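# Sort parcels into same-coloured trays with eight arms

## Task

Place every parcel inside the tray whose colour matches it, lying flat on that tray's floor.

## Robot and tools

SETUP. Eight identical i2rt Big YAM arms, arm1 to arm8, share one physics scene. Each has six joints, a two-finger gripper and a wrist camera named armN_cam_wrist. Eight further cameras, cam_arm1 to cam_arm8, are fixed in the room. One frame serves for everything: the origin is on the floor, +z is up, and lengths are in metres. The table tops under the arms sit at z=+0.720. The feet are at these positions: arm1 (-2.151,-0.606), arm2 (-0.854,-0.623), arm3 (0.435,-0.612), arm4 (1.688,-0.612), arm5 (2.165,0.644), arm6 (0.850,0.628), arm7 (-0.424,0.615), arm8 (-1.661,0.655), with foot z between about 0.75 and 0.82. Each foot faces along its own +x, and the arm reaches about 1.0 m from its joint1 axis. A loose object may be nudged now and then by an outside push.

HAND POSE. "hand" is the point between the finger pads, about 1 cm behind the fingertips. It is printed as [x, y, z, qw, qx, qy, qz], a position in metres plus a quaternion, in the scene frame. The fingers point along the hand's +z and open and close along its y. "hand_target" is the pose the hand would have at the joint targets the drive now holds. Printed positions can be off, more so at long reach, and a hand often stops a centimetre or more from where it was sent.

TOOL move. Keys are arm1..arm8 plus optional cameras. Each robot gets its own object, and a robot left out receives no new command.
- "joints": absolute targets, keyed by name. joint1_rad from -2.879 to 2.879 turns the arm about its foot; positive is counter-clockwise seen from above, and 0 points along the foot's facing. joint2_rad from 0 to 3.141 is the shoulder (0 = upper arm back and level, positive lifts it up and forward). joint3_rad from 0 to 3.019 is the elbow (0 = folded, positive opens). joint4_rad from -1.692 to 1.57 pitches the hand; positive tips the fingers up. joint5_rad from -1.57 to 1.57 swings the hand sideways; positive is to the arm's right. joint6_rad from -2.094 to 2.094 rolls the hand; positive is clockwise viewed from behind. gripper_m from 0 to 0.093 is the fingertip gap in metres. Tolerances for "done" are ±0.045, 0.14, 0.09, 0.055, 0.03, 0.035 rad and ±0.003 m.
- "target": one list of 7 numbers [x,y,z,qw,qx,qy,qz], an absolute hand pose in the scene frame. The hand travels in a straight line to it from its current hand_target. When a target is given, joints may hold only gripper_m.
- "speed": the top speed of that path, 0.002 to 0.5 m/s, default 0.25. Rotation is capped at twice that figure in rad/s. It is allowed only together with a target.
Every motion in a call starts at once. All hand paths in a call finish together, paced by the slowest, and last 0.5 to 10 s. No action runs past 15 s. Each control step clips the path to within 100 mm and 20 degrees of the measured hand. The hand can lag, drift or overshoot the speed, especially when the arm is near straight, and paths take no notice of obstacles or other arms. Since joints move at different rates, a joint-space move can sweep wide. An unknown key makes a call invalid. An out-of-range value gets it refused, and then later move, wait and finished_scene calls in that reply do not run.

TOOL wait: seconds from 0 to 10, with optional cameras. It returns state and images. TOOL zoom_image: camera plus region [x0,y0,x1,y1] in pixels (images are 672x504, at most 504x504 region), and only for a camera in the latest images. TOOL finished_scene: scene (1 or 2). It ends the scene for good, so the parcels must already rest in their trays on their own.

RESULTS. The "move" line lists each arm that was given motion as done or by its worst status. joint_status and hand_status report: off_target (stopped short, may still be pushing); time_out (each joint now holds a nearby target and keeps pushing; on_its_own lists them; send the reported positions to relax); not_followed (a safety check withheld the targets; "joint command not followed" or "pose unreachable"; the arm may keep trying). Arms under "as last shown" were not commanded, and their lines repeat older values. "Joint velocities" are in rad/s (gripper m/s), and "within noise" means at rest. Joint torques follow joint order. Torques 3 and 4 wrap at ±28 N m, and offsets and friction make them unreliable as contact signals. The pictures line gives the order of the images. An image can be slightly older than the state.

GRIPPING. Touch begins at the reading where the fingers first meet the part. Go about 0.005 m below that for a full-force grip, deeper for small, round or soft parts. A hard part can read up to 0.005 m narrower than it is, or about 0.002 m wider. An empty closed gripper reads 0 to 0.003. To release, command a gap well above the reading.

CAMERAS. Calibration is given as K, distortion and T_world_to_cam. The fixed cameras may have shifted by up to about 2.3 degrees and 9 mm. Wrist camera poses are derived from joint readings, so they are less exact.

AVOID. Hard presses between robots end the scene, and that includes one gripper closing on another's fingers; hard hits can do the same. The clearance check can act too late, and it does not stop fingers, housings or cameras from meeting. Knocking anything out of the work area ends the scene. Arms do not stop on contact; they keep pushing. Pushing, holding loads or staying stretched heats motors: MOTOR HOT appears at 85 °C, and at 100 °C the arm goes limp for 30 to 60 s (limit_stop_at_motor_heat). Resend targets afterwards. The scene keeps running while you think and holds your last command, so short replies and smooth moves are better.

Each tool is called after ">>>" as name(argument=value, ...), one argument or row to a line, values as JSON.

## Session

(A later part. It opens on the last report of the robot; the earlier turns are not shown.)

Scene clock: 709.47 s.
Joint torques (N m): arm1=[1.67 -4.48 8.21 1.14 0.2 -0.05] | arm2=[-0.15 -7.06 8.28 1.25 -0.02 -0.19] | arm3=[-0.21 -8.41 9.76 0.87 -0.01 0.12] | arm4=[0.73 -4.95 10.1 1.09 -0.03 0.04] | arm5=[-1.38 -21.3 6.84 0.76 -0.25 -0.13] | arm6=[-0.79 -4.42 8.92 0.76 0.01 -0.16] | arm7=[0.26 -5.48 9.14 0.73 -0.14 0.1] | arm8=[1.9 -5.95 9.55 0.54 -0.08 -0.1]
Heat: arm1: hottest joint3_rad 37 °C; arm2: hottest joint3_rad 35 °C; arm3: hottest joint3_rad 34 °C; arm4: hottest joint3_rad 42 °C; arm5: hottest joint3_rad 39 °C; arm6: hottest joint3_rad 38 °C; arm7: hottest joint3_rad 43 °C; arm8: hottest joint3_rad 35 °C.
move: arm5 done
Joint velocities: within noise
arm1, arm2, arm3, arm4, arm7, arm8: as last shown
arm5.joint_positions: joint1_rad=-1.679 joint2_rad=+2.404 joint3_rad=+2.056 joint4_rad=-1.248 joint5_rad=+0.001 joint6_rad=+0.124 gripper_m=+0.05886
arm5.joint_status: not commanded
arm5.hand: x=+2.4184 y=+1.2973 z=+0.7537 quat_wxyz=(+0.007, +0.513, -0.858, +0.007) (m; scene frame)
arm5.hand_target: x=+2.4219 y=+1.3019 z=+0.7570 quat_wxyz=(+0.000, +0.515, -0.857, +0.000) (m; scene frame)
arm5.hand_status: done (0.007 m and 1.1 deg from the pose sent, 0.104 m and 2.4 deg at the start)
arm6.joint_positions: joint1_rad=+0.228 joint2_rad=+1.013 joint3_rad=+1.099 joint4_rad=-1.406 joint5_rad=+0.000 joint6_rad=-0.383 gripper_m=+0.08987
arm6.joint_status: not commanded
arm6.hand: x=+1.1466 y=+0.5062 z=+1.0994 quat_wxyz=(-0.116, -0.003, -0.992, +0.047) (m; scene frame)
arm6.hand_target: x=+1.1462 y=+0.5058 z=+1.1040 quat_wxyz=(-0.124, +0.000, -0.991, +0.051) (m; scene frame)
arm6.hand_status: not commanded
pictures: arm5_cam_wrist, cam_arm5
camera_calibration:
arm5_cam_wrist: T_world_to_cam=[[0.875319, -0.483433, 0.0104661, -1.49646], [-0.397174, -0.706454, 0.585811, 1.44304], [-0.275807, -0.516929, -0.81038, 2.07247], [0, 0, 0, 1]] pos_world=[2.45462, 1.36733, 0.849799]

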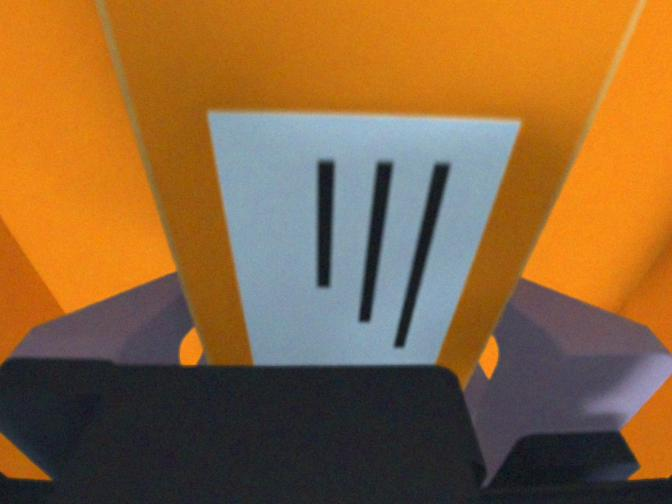

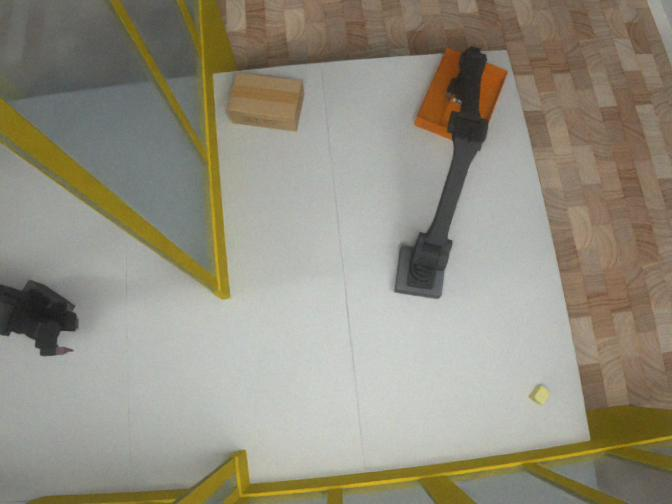

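>>> move(
  arm5={"joints":{"gripper_m":0.09}},
  cameras=[],
)

>>> move(
  arm5={"target":[2.422,1.302,0.9,0,-0.515,0.857,0]},
  cameras=[],
)

>>> move(
  arm5={"joints":{"joint2_rad":1.0,"joint3_rad":1.1,"joint4_rad":-1.4}},
  cameras=["cam_arm5","cam_arm1","cam_arm3","cam_arm7"],
)

Scene clock: 715.93 s.
Joint torques (N m): arm1=[1.38 -4.31 8.24 1.11 0.19 -0.04] | arm2=[-0.15 -7 8.29 1.25 -0.02 -0.19] | arm3=[-0.15 -8.41 9.81 0.84 0 0.13] | arm4=[0.79 -4.95 10.1 1.09 -0.03 0.04] | arm5=[-1.26 -21.77 6.69 0.84 -0.25 -0.11] | arm6=[-0.73 -4.48 8.94 0.77 0.01 -0.16] | arm7=[0.26 -5.36 9.18 0.73 -0.15 0.09] | arm8=[2.02 -6.12 9.55 0.55 -0.08 -0.11]
Heat: arm1: hottest joint3_rad 37 °C; arm2: hottest joint3_rad 35 °C; arm3: hottest joint3_rad 34 °C; arm4: hottest joint3_rad 42 °C; arm5: hottest joint3_rad 39 °C; arm6: hottest joint3_rad 38 °C; arm7: hottest joint3_rad 43 °C; arm8: hottest joint3_rad 35 °C.
move: arm5 done
Joint velocities: within noise
arm1, arm2, arm3, arm4, arm6, arm8: as last shown
arm5.joint_positions: joint1_rad=-1.679 joint2_rad=+2.404 joint3_rad=+2.056 joint4_rad=-1.248 joint5_rad=+0.001 joint6_rad=+0.124 gripper_m=+0.08981
arm5.joint_status: all done
arm5.hand: x=+2.4183 y=+1.2973 z=+0.7537 quat_wxyz=(+0.007, +0.513, -0.858, +0.007) (m; scene frame)
arm5.hand_target: x=+2.4219 y=+1.3019 z=+0.7570 quat_wxyz=(+0.000, +0.515, -0.857, +0.000) (m; scene frame)
arm5.hand_status: not commanded
arm7.joint_positions: joint1_rad=+2.161 joint2_rad=+1.007 joint3_rad=+1.115 joint4_rad=-1.406 joint5_rad=+0.003 joint6_rad=+0.131 gripper_m=+0.08994
arm7.joint_status: not commanded
arm7.hand: x=-0.4066 y=+0.9365 z=+1.0915 quat_wxyz=(-0.094, +0.634, -0.761, -0.100) (m; scene frame)
arm7.hand_target: x=-0.4088 y=+0.9339 z=+1.0871 quat_wxyz=(-0.092, +0.637, -0.759, -0.101) (m; scene frame)
arm7.hand_status: not commanded
pictures: none
No camera images: "cameras" was empty.

Scene clock: 717.50 s.
Joint torques (N m): arm1=[1.32 -4.84 8.1 1.05 0.19 -0.05] | arm2=[-0.15 -7 8.29 1.24 -0.02 -0.19] | arm3=[-0.15 -8.35 9.77 0.87 0 0.14] | arm4=[0.73 -4.95 10.1 1.09 -0.03 0.04] | arm5=[-1.14 -19.6 10.14 -0.14 -0.2 -0.15] | arm6=[-0.73 -4.31 8.94 0.76 0.01 -0.16] | arm7=[0.03 -5.54 9.16 0.72 -0.16 0.09] | arm8=[1.96 -6.12 9.48 0.59 -0.08 -0.09]
Heat: arm1: hottest joint3_rad 37 °C; arm2: hottest joint3_rad 35 °C; arm3: hottest joint3_rad 34 °C; arm4: hottest joint3_rad 42 °C; arm5: hottest joint3_rad 39 °C; arm6: hottest joint3_rad 38 °C; arm7: hottest joint3_rad 43 °C; arm8: hottest joint3_rad 35 °C.
move: arm5 off_target
Joint velocities: within noise
arm1, arm2, arm3, arm4, arm6, arm7, arm8: as last shown
arm5.joint_positions: joint1_rad=-1.679 joint2_rad=+2.299 joint3_rad=+2.216 joint4_rad=-1.527 joint5_rad=+0.001 joint6_rad=+0.124 gripper_m=+0.08990
arm5.joint_status: not commanded
arm5.hand: x=+2.4161 y=+1.2920 z=+0.8858 quat_wxyz=(+0.012, +0.513, -0.858, +0.011) (m; scene frame)
arm5.hand_target: x=+2.4216 y=+1.3013 z=+0.9002 quat_wxyz=(-0.001, +0.515, -0.857, +0.000) (m; scene frame)
arm5.hand_status: off_target (0.018 m and 1.9 deg from the pose sent, 0.146 m and 1.1 deg at the start; pose on its path clipped on 6 of 47 steps)
pictures: none
No camera images: "cameras" was empty.

Scene clock: 719.43 s.
Joint torques (N m): arm1=[1.55 -4.54 8.2 1.1 0.2 -0.04] | arm2=[-0.15 -7 8.29 1.25 -0.02 -0.19] | arm3=[-0.21 -8.35 9.73 0.87 0.01 0.13] | arm4=[0.73 -4.95 10.1 1.09 -0.03 0.04] | arm5=[-1.2 -4.01 7.36 1.13 -0.22 -0.14] | arm6=[-0.67 -4.37 8.94 0.79 0.01 -0.17] | arm7=[0.21 -5.48 9.13 0.77 -0.16 0.09] | arm8=[1.79 -6.12 9.51 0.54 -0.08 -0.1]
Heat: arm1: hottest joint3_rad 37 °C; arm2: hottest joint3_rad 35 °C; arm3: hottest joint3_rad 34 °C; arm4: hottest joint3_rad 42 °C; arm5: hottest joint3_rad 39 °C; arm6: hottest joint3_rad 38 °C; arm7: hottest joint3_rad 43 °C; arm8: hottest joint3_rad 35 °C.
move: arm5 done
Joint velocities: within noise
arm1, arm2, arm4, arm6, arm7, arm8: as last shown
arm3.joint_positions: joint1_rad=+2.147 joint2_rad=+1.017 joint3_rad=+1.098 joint4_rad=-1.409 joint5_rad=+0.002 joint6_rad=-0.098 gripper_m=+0.08996
arm3.joint_status: not commanded
arm3.hand: x=+0.4222 y=-0.9333 z=+1.0300 quat_wxyz=(+0.079, +0.680, +0.724, -0.087) (m; scene frame)
arm3.hand_target: x=+0.4230 y=-0.9334 z=+1.0369 quat_wxyz=(+0.088, +0.683, +0.719, -0.098) (m; scene frame)
arm3.hand_status: not commanded
arm5.joint_positions: joint1_rad=-1.679 joint2_rad=+1.011 joint3_rad=+1.093 joint4_rad=-1.407 joint5_rad=+0.001 joint6_rad=+0.124 gripper_m=+0.08990
arm5.joint_status: all done
arm5.hand: x=+2.2793 y=+0.9394 z=+1.0730 quat_wxyz=(-0.100, +0.509, -0.852, -0.077) (m; scene frame)
arm5.hand_target: x=+2.2804 y=+0.9405 z=+1.0796 quat_wxyz=(-0.110, +0.510, -0.849, -0.085) (m; scene frame)
arm5.hand_status: not commanded
pictures: cam_arm1, cam_arm3, cam_arm5, cam_arm7

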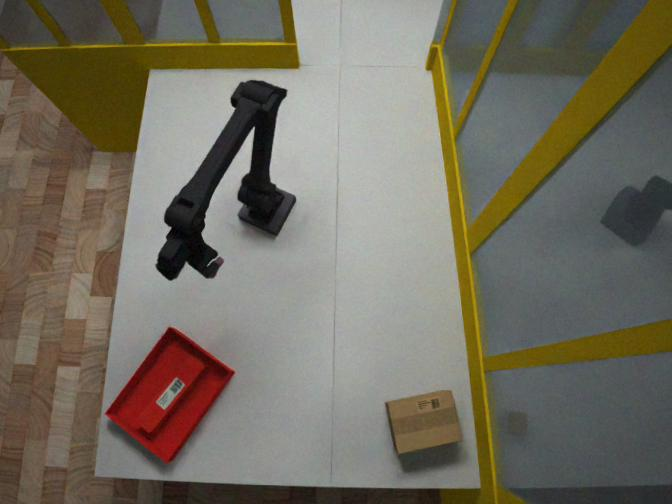

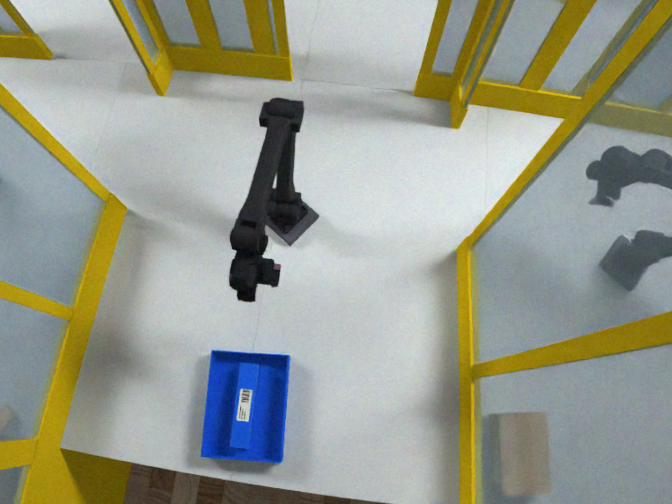

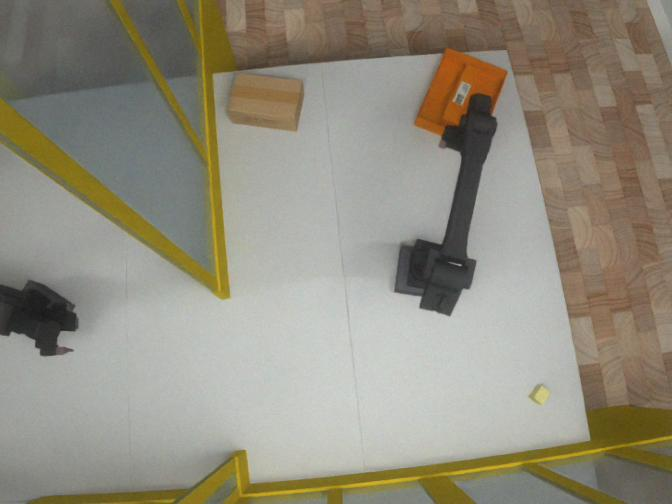

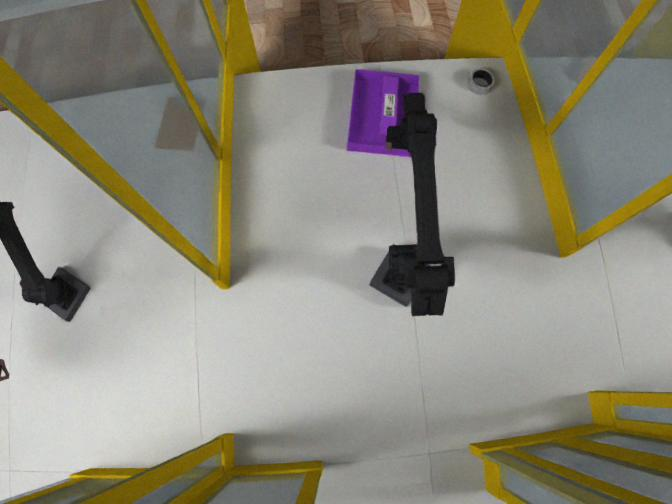

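>>> zoom_image(
  camera="cam_arm5",
  region=[390, 20, 550, 180],
)

>>> zoom_image(
  camera="cam_arm7",
  region=[320, 40, 460, 180],
)

Scaled by 3.150.

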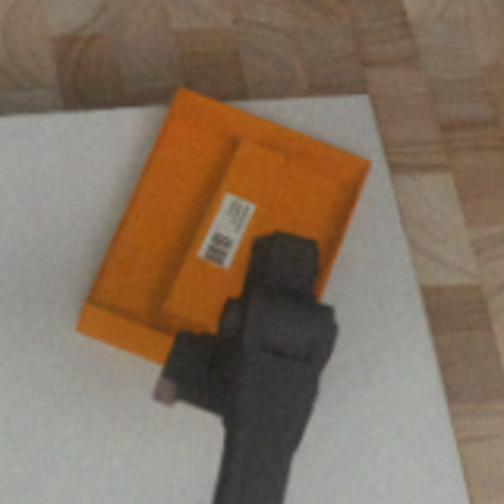

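Scaled by 3.600.

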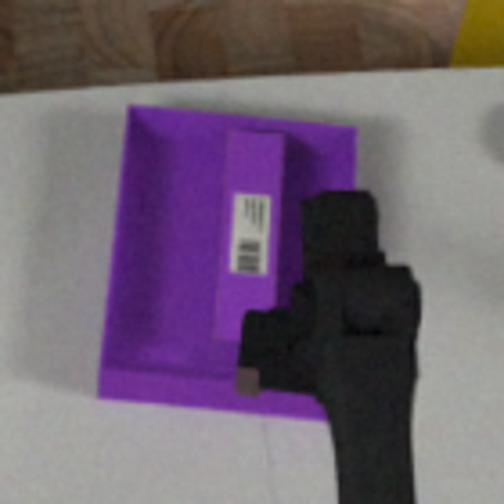

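>>> move(
  cameras=["arm7_cam_wrist","arm5_cam_wrist","cam_arm6"],
)

>>> zoom_image(
  camera="cam_arm6",
  region=[0, 60, 140, 200],
)

Scene clock: 731.30 s.
Joint torques (N m): arm1=[1.73 -4.37 8.17 1.05 0.2 -0.04] | arm2=[-0.09 -7.06 8.28 1.25 -0.02 -0.19] | arm3=[-0.26 -8.29 9.78 0.81 0.01 0.13] | arm4=[0.73 -4.95 10.1 1.09 -0.03 0.04] | arm5=[-1.38 -4.48 7.41 0.95 -0.21 -0.15] | arm6=[-0.79 -4.48 8.92 0.76 0.01 -0.16] | arm7=[0.03 -5.48 9.14 0.76 -0.14 0.09] | arm8=[1.73 -6.3 9.51 0.57 -0.08 -0.11]
Heat: arm1: hottest joint3_rad 37 °C; arm2: hottest joint3_rad 35 °C; arm3: hottest joint3_rad 34 °C; arm4: hottest joint3_rad 42 °C; arm5: hottest joint3_rad 39 °C; arm6: hottest joint3_rad 38 °C; arm7: hottest joint3_rad 43 °C; arm8: hottest joint3_rad 35 °C.
Joint velocities: within noise
arm1.joint_positions: joint1_rad=-1.536 joint2_rad=+1.004 joint3_rad=+1.111 joint4_rad=-1.409 joint5_rad=+0.004 joint6_rad=+0.220 gripper_m=+0.08990
arm1.joint_status: not commanded
arm1.hand: x=-2.2751 y=-0.8995 z=+1.0586 quat_wxyz=(-0.090, -0.879, -0.457, +0.104) (m; scene frame)
arm1.hand_target: x=-2.2747 y=-0.8989 z=+1.0556 quat_wxyz=(-0.090, -0.877, -0.460, +0.106) (m; scene frame)
arm1.hand_status: not commanded
arm2.joint_positions: joint1_rad=-1.425 joint2_rad=+1.008 joint3_rad=+1.104 joint4_rad=-1.408 joint5_rad=+0.000 joint6_rad=-0.505 gripper_m=+0.08992
arm2.joint_status: not commanded
arm2.hand: x=-0.6958 y=-0.3447 z=+1.0835 quat_wxyz=(-0.125, +0.698, -0.705, -0.035) (m; scene frame)
arm2.hand_target: x=-0.6946 y=-0.3457 z=+1.0847 quat_wxyz=(-0.131, +0.700, -0.701, -0.035) (m; scene frame)
arm2.hand_status: not commanded
arm3.joint_positions: joint1_rad=+2.147 joint2_rad=+1.017 joint3_rad=+1.098 joint4_rad=-1.409 joint5_rad=+0.002 joint6_rad=-0.098 gripper_m=+0.08996
arm3.joint_status: not commanded
arm3.hand: x=+0.4222 y=-0.9333 z=+1.0300 quat_wxyz=(+0.079, +0.680, +0.724, -0.087) (m; scene frame)
arm3.hand_target: x=+0.4230 y=-0.9334 z=+1.0369 quat_wxyz=(+0.088, +0.683, +0.719, -0.098) (m; scene frame)
arm3.hand_status: not commanded
arm4.joint_positions: joint1_rad=+1.857 joint2_rad=+1.012 joint3_rad=+1.108 joint4_rad=-1.409 joint5_rad=+0.011 joint6_rad=-0.325 gripper_m=+0.08990
arm4.joint_status: not commanded
arm4.hand: x=+1.3879 y=-0.5015 z=+1.0428 quat_wxyz=(-0.042, +0.991, -0.005, -0.126) (m; scene frame)
arm4.hand_target: x=+1.3885 y=-0.5038 z=+1.0433 quat_wxyz=(-0.044, +0.990, -0.002, -0.132) (m; scene frame)
arm4.hand_status: not commanded
arm5.joint_positions: joint1_rad=-1.679 joint2_rad=+1.011 joint3_rad=+1.093 joint4_rad=-1.407 joint5_rad=+0.001 joint6_rad=+0.124 gripper_m=+0.08990
arm5.joint_status: all done
arm5.hand: x=+2.2793 y=+0.9394 z=+1.0730 quat_wxyz=(-0.100, +0.509, -0.852, -0.077) (m; scene frame)
arm5.hand_target: x=+2.2804 y=+0.9405 z=+1.0796 quat_wxyz=(-0.110, +0.510, -0.849, -0.085) (m; scene frame)
arm5.hand_status: not commanded
arm6.joint_positions: joint1_rad=+0.228 joint2_rad=+1.013 joint3_rad=+1.099 joint4_rad=-1.406 joint5_rad=+0.000 joint6_rad=-0.383 gripper_m=+0.08987
arm6.joint_status: not commanded
arm6.hand: x=+1.1466 y=+0.5062 z=+1.0994 quat_wxyz=(-0.116, -0.003, -0.992, +0.047) (m; scene frame)
arm6.hand_target: x=+1.1462 y=+0.5058 z=+1.1040 quat_wxyz=(-0.124, +0.000, -0.991, +0.051) (m; scene frame)
arm6.hand_status: not commanded
arm7.joint_positions: joint1_rad=+2.161 joint2_rad=+1.007 joint3_rad=+1.115 joint4_rad=-1.406 joint5_rad=+0.003 joint6_rad=+0.131 gripper_m=+0.08994
arm7.joint_status: not commanded
arm7.hand: x=-0.4066 y=+0.9365 z=+1.0915 quat_wxyz=(-0.094, +0.634, -0.761, -0.100) (m; scene frame)
arm7.hand_target: x=-0.4088 y=+0.9339 z=+1.0871 quat_wxyz=(-0.092, +0.637, -0.759, -0.101) (m; scene frame)
arm7.hand_status: not commanded
arm8.joint_positions: joint1_rad=+0.424 joint2_rad=+1.015 joint3_rad=+1.106 joint4_rad=-1.407 joint5_rad=+0.000 joint6_rad=-0.175 gripper_m=+0.08992
arm8.joint_status: not commanded
arm8.hand: x=-1.7199 y=+0.3390 z=+1.0423 quat_wxyz=(-0.073, -0.704, -0.699, +0.104) (m; scene frame)
arm8.hand_target: x=-1.7199 y=+0.3408 z=+1.0448 quat_wxyz=(-0.077, -0.701, -0.701, +0.112) (m; scene frame)
arm8.hand_status: not commanded
pictures: arm5_cam_wrist, arm7_cam_wrist, cam_arm6
camera_calibration:
arm5_cam_wrist: T_world_to_cam=[[0.876296, -0.48105, -0.0263773, -1.51608], [-0.4429, -0.825928, 0.34883, 1.4187], [-0.18959, -0.293996, -0.936815, 1.83764], [0, 0, 0, 1]] pos_world=[2.30527, 0.982692, 1.18665]
arm7_cam_wrist: T_world_to_cam=[[0.986233, -0.164539, -0.0164867, 0.569904], [-0.150222, -0.933141, 0.326621, 0.46268], [-0.0691264, -0.319648, -0.945012, 1.42403], [0, 0, 0, 1]] pos_world=[-0.394116, 0.980706, 1.204]

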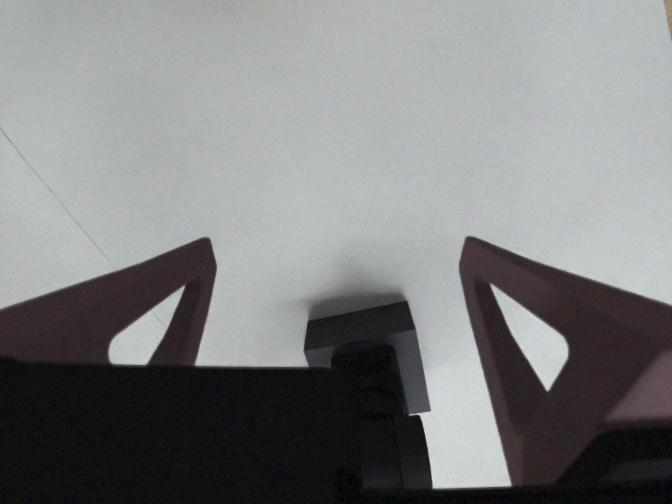

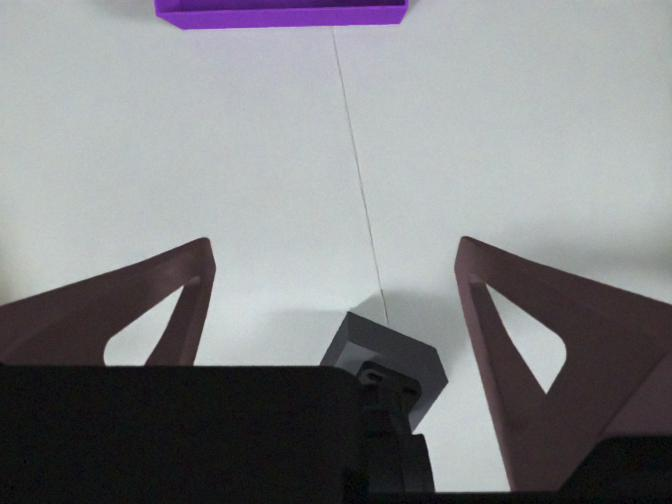

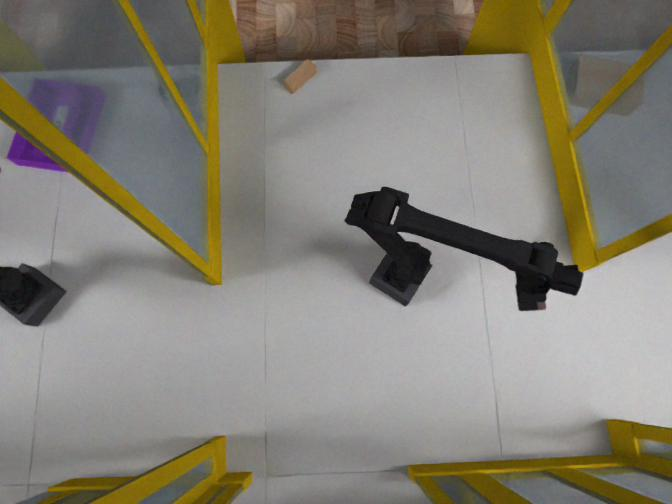

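Scaled by 3.600.

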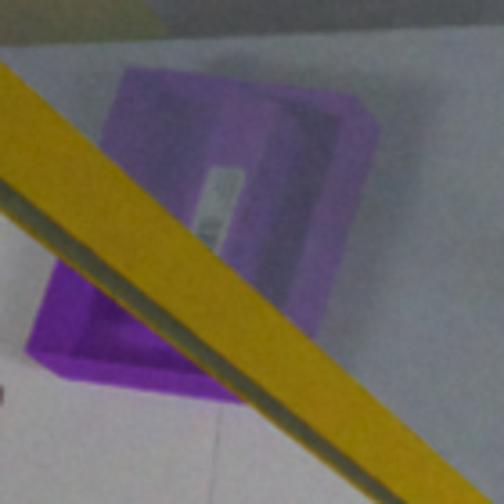

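>>> move(
  arm7={"joints":{"joint2_rad":1.3,"joint3_rad":1.3,"joint4_rad":-1.1}},
  cameras=["arm7_cam_wrist","cam_arm7"],
)

>>> zoom_image(
  camera="cam_arm7",
  region=[320, 40, 460, 180],
)

Scene clock: 738.50 s.
Joint torques (N m): arm1=[1.67 -4.54 8.24 1.14 0.19 -0.05] | arm2=[-0.15 -7.06 8.28 1.25 -0.03 -0.19] | arm3=[-0.09 -8.29 9.77 0.84 0 0.14] | arm4=[0.73 -4.95 10.1 1.09 -0.03 0.04] | arm5=[-1.14 -4.42 7.36 1.01 -0.17 -0.12] | arm6=[-0.73 -4.48 8.94 0.76 0.01 -0.16] | arm7=[0.26 -9 16.25 1.32 -0.15 0.1] | arm8=[1.9 -6.12 9.52 0.55 -0.09 -0.11]
Heat: arm1: hottest joint3_rad 37 °C; arm2: hottest joint3_rad 35 °C; arm3: hottest joint3_rad 34 °C; arm4: hottest joint3_rad 42 °C; arm5: hottest joint3_rad 39 °C; arm6: hottest joint3_rad 38 °C; arm7: hottest joint3_rad 43 °C; arm8: hottest joint3_rad 35 °C.
move: arm7 done
Joint velocities: within noise
arm1, arm2, arm3, arm4, arm5, arm6, arm8: as last shown
arm7.joint_positions: joint1_rad=+2.161 joint2_rad=+1.302 joint3_rad=+1.236 joint4_rad=-1.116 joint5_rad=+0.003 joint6_rad=+0.131 gripper_m=+0.08994
arm7.joint_status: all done
arm7.hand: x=-0.3997 y=+1.0745 z=+1.0615 quat_wxyz=(-0.133, +0.628, -0.754, -0.142) (m; scene frame)
arm7.hand_target: x=-0.4017 y=+1.0930 z=+1.0949 quat_wxyz=(-0.159, +0.625, -0.745, -0.173) (m; scene frame)
arm7.hand_status: not commanded
pictures: arm7_cam_wrist, cam_arm7
camera_calibration:
arm7_cam_wrist: T_world_to_cam=[[0.986357, -0.161917, -0.0297122, 0.5966], [-0.151839, -0.964564, 0.215782, 0.753026], [-0.063598, -0.208326, -0.975989, 1.35569], [0, 0, 0, 1]] pos_world=[-0.387903, 1.10537, 1.17838]

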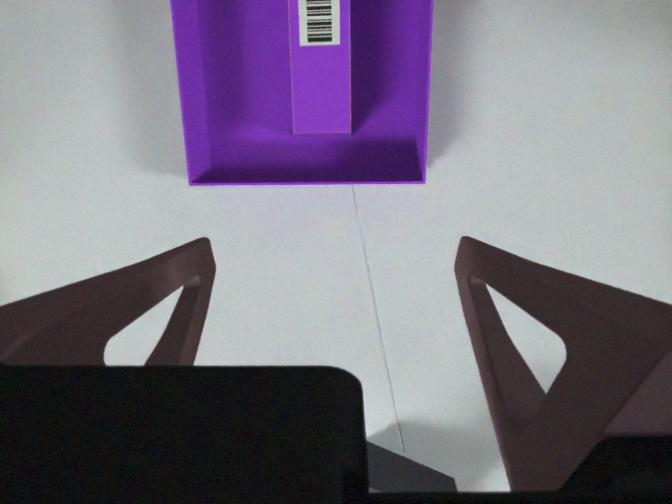

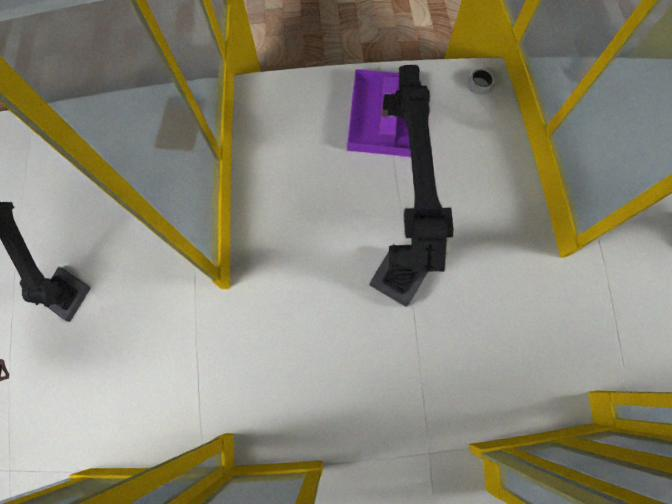

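Scaled by 3.600.

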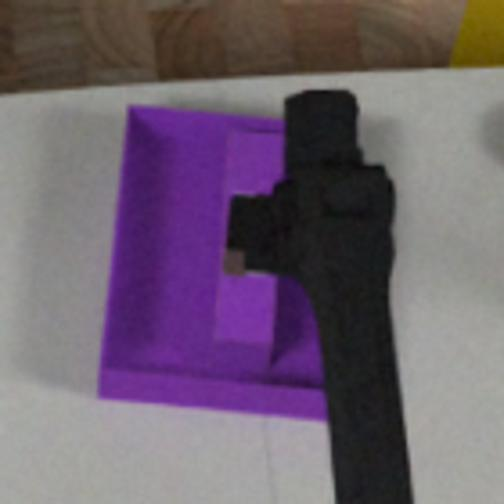

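>>> move(
  arm7={"target":[-0.395,1.18,1.05,0,-0.643,0.766,0]},
  cameras=["arm7_cam_wrist"],
)

Scene clock: 744.63 s.
Joint torques (N m): arm1=[1.49 -4.37 8.23 1.1 0.18 -0.04] | arm2=[-0.15 -7 8.29 1.24 -0.02 -0.19] | arm3=[-0.21 -8.35 9.76 0.84 0.01 0.12] | arm4=[0.73 -4.95 10.11 1.09 -0.03 0.04] | arm5=[-0.91 -4.48 7.56 0.99 -0.18 -0.12] | arm6=[-0.73 -4.48 8.95 0.79 0.02 -0.16] | arm7=[-0.15 -13.8 15.41 -0.34 -0.14 0.06] | arm8=[1.73 -6.07 9.57 0.59 -0.07 -0.11]
Heat: arm1: hottest joint3_rad 37 °C; arm2: hottest joint3_rad 35 °C; arm3: hottest joint3_rad 34 °C; arm4: hottest joint3_rad 42 °C; arm5: hottest joint3_rad 38 °C; arm6: hottest joint3_rad 38 °C; arm7: hottest joint3_rad 44 °C; arm8: hottest joint3_rad 35 °C.
move: arm7 off_target
Joint velocities: within noise
arm1, arm2, arm3, arm4, arm5, arm6, arm8: as last shown
arm7.joint_positions: joint1_rad=+2.161 joint2_rad=+1.816 joint3_rad=+1.807 joint4_rad=-1.603 joint5_rad=+0.003 joint6_rad=+0.131 gripper_m=+0.08994
arm7.joint_status: not commanded
arm7.hand: x=-0.3952 y=+1.1650 z=+1.0332 quat_wxyz=(+0.012, +0.640, -0.768, +0.015) (m; scene frame)
arm7.hand_target: x=-0.3952 y=+1.1788 z=+1.0498 quat_wxyz=(+0.000, +0.643, -0.766, +0.000) (m; scene frame)
arm7.hand_status: off_target (0.023 m and 2.2 deg from the pose sent, 0.106 m and 22.4 deg at the start)
pictures: arm7_cam_wrist
camera_calibration:
arm7_cam_wrist: T_world_to_cam=[[0.986288, -0.16382, 0.0199585, 0.556852], [-0.142797, -0.786515, 0.600835, 0.245415], [-0.0827312, -0.595446, -0.799124, 1.60793], [0, 0, 0, 1]] pos_world=[-0.381146, 1.24168, 1.12637]

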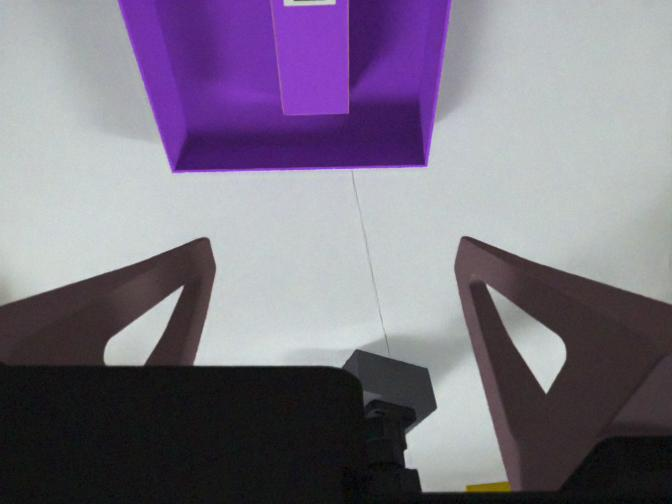

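>>> move(
  arm7={"target":[-0.395,1.27,1.05,0,-0.643,0.766,0]},
  cameras=["arm7_cam_wrist","cam_arm7"],
)

Scene clock: 766.40 s.
Joint torques (N m): arm1=[1.32 -4.48 8.13 1.06 0.2 -0.05] | arm2=[-0.15 -7 8.28 1.25 -0.02 -0.19] | arm3=[-0.26 -8.41 9.76 0.84 0 0.13] | arm4=[0.73 -4.95 10.1 1.09 -0.03 0.04] | arm5=[-1.08 -4.72 7.41 1.11 -0.18 -0.13] | arm6=[-0.73 -4.37 8.92 0.79 0.02 -0.17] | arm7=[0.56 -16.97 15.42 -0.31 -0.14 0.13] | arm8=[1.85 -6.07 9.47 0.54 -0.07 -0.09]
Heat: arm1: hottest joint3_rad 37 °C; arm2: hottest joint3_rad 35 °C; arm3: hottest joint3_rad 34 °C; arm4: hottest joint3_rad 42 °C; arm5: hottest joint3_rad 38 °C; arm6: hottest joint3_rad 38 °C; arm7: hottest joint3_rad 46 °C; arm8: hottest joint3_rad 35 °C.
move: arm7 off_target
Joint velocities: within noise
arm1, arm2, arm3, arm4, arm5, arm6, arm8: as last shown
arm7.joint_positions: joint1_rad=+2.161 joint2_rad=+2.080 joint3_rad=+2.207 joint4_rad=-1.696 joint5_rad=+0.003 joint6_rad=+0.131 gripper_m=+0.08994
arm7.joint_status: not commanded
arm7.hand: x=-0.3906 y=+1.2584 z=+1.0313 quat_wxyz=(-0.002, +0.640, -0.768, -0.001) (m; scene frame)
arm7.hand_target: x=-0.3952 y=+1.2685 z=+1.0496 quat_wxyz=(-0.016, +0.643, -0.766, -0.017) (m; scene frame)
arm7.hand_status: off_target (0.022 m and 0.5 deg from the pose sent, 0.106 m and 2.2 deg at the start; a joint's target at an end of its range on 28 of 42 steps)
pictures: arm7_cam_wrist, cam_arm7
camera_calibration:
arm7_cam_wrist: T_world_to_cam=[[0.986258, -0.164526, 0.0150713, 0.57358], [-0.143987, -0.81122, 0.566737, 0.38651], [-0.0810169, -0.561118, -0.823761, 1.64537], [0, 0, 0, 1]] pos_world=[-0.376742, 1.33116, 1.1277]

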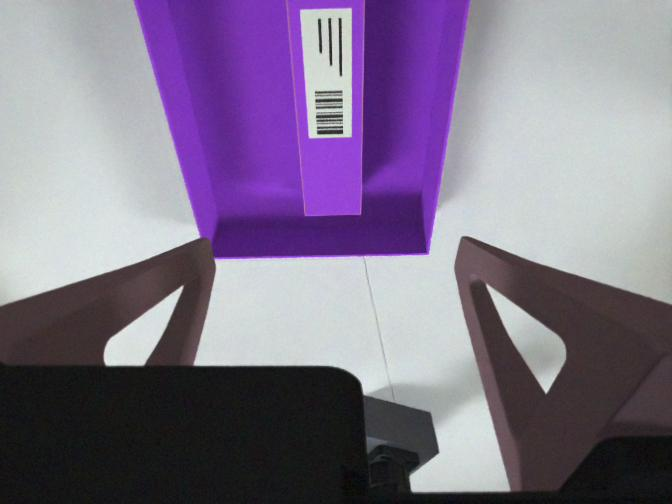

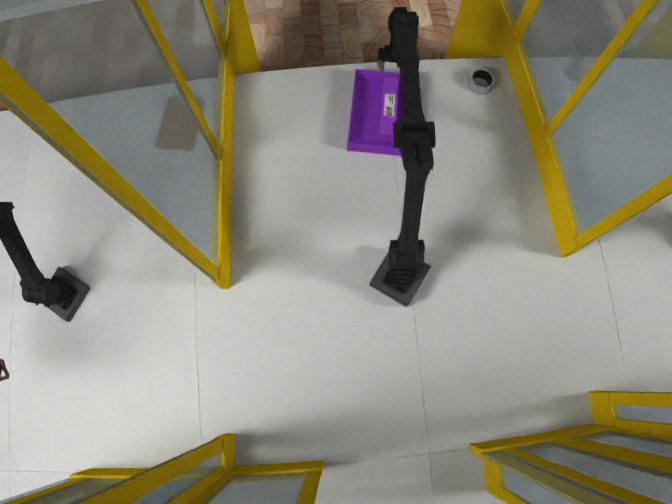

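>>> move(
  arm7={"joints":{"joint2_rad":1.0,"joint3_rad":1.1,"joint4_rad":-1.4}},
  cameras=["cam_arm7"],
)

>>> zoom_image(
  camera="cam_arm7",
  region=[330, 50, 450, 170],
)

Scene clock: 774.17 s.
Joint torques (N m): arm1=[1.61 -4.42 8.25 1.03 0.19 -0.09] | arm2=[-0.15 -7.06 8.29 1.25 -0.02 -0.19] | arm3=[-0.26 -8.47 9.78 0.83 0.01 0.12] | arm4=[0.73 -4.95 10.1 1.09 -0.03 0.04] | arm5=[-1.2 -4.37 7.42 0.98 -0.2 -0.12] | arm6=[-0.67 -4.37 8.94 0.79 0.01 -0.16] | arm7=[0.38 -5.54 9.5 1.09 -0.14 0.11] | arm8=[1.73 -6.07 9.48 0.51 -0.08 -0.1]
Heat: arm1: hottest joint3_rad 37 °C; arm2: hottest joint3_rad 36 °C; arm3: hottest joint3_rad 34 °C; arm4: hottest joint3_rad 42 °C; arm5: hottest joint3_rad 38 °C; arm6: hottest joint3_rad 38 °C; arm7: hottest joint3_rad 46 °C; arm8: hottest joint3_rad 35 °C.
move: arm7 done
Joint velocities: within noise
arm1, arm2, arm3, arm4, arm5, arm6, arm8: as last shown
arm7.joint_positions: joint1_rad=+2.161 joint2_rad=+1.009 joint3_rad=+1.111 joint4_rad=-1.415 joint5_rad=+0.003 joint6_rad=+0.131 gripper_m=+0.08994
arm7.joint_status: all done
arm7.hand: x=-0.4067 y=+0.9337 z=+1.0886 quat_wxyz=(-0.089, +0.635, -0.762, -0.095) (m; scene frame)
arm7.hand_target: x=-0.4094 y=+0.9340 z=+1.0872 quat_wxyz=(-0.092, +0.637, -0.759, -0.101) (m; scene frame)
arm7.hand_status: not commanded
pictures: cam_arm7

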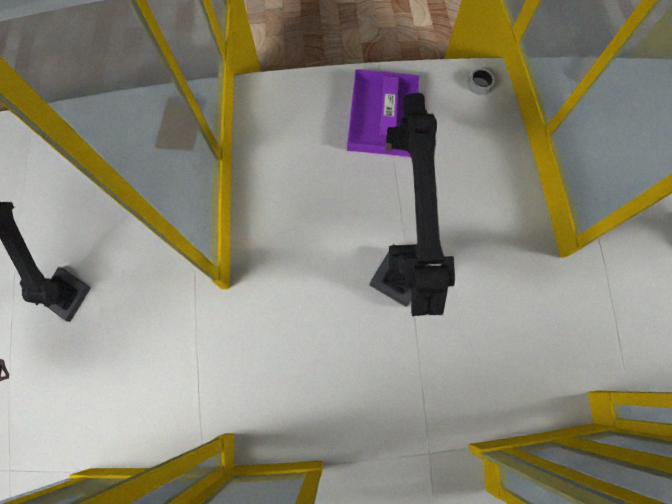

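Scaled by 4.200.

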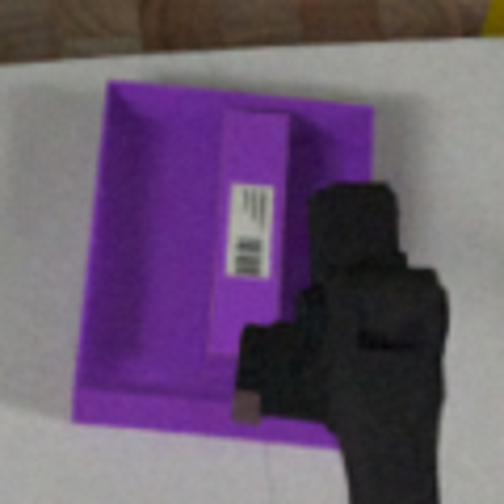

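Flat and inside.

>>> finished_scene(
  scene=1,
)

The scene is finished: the task was done.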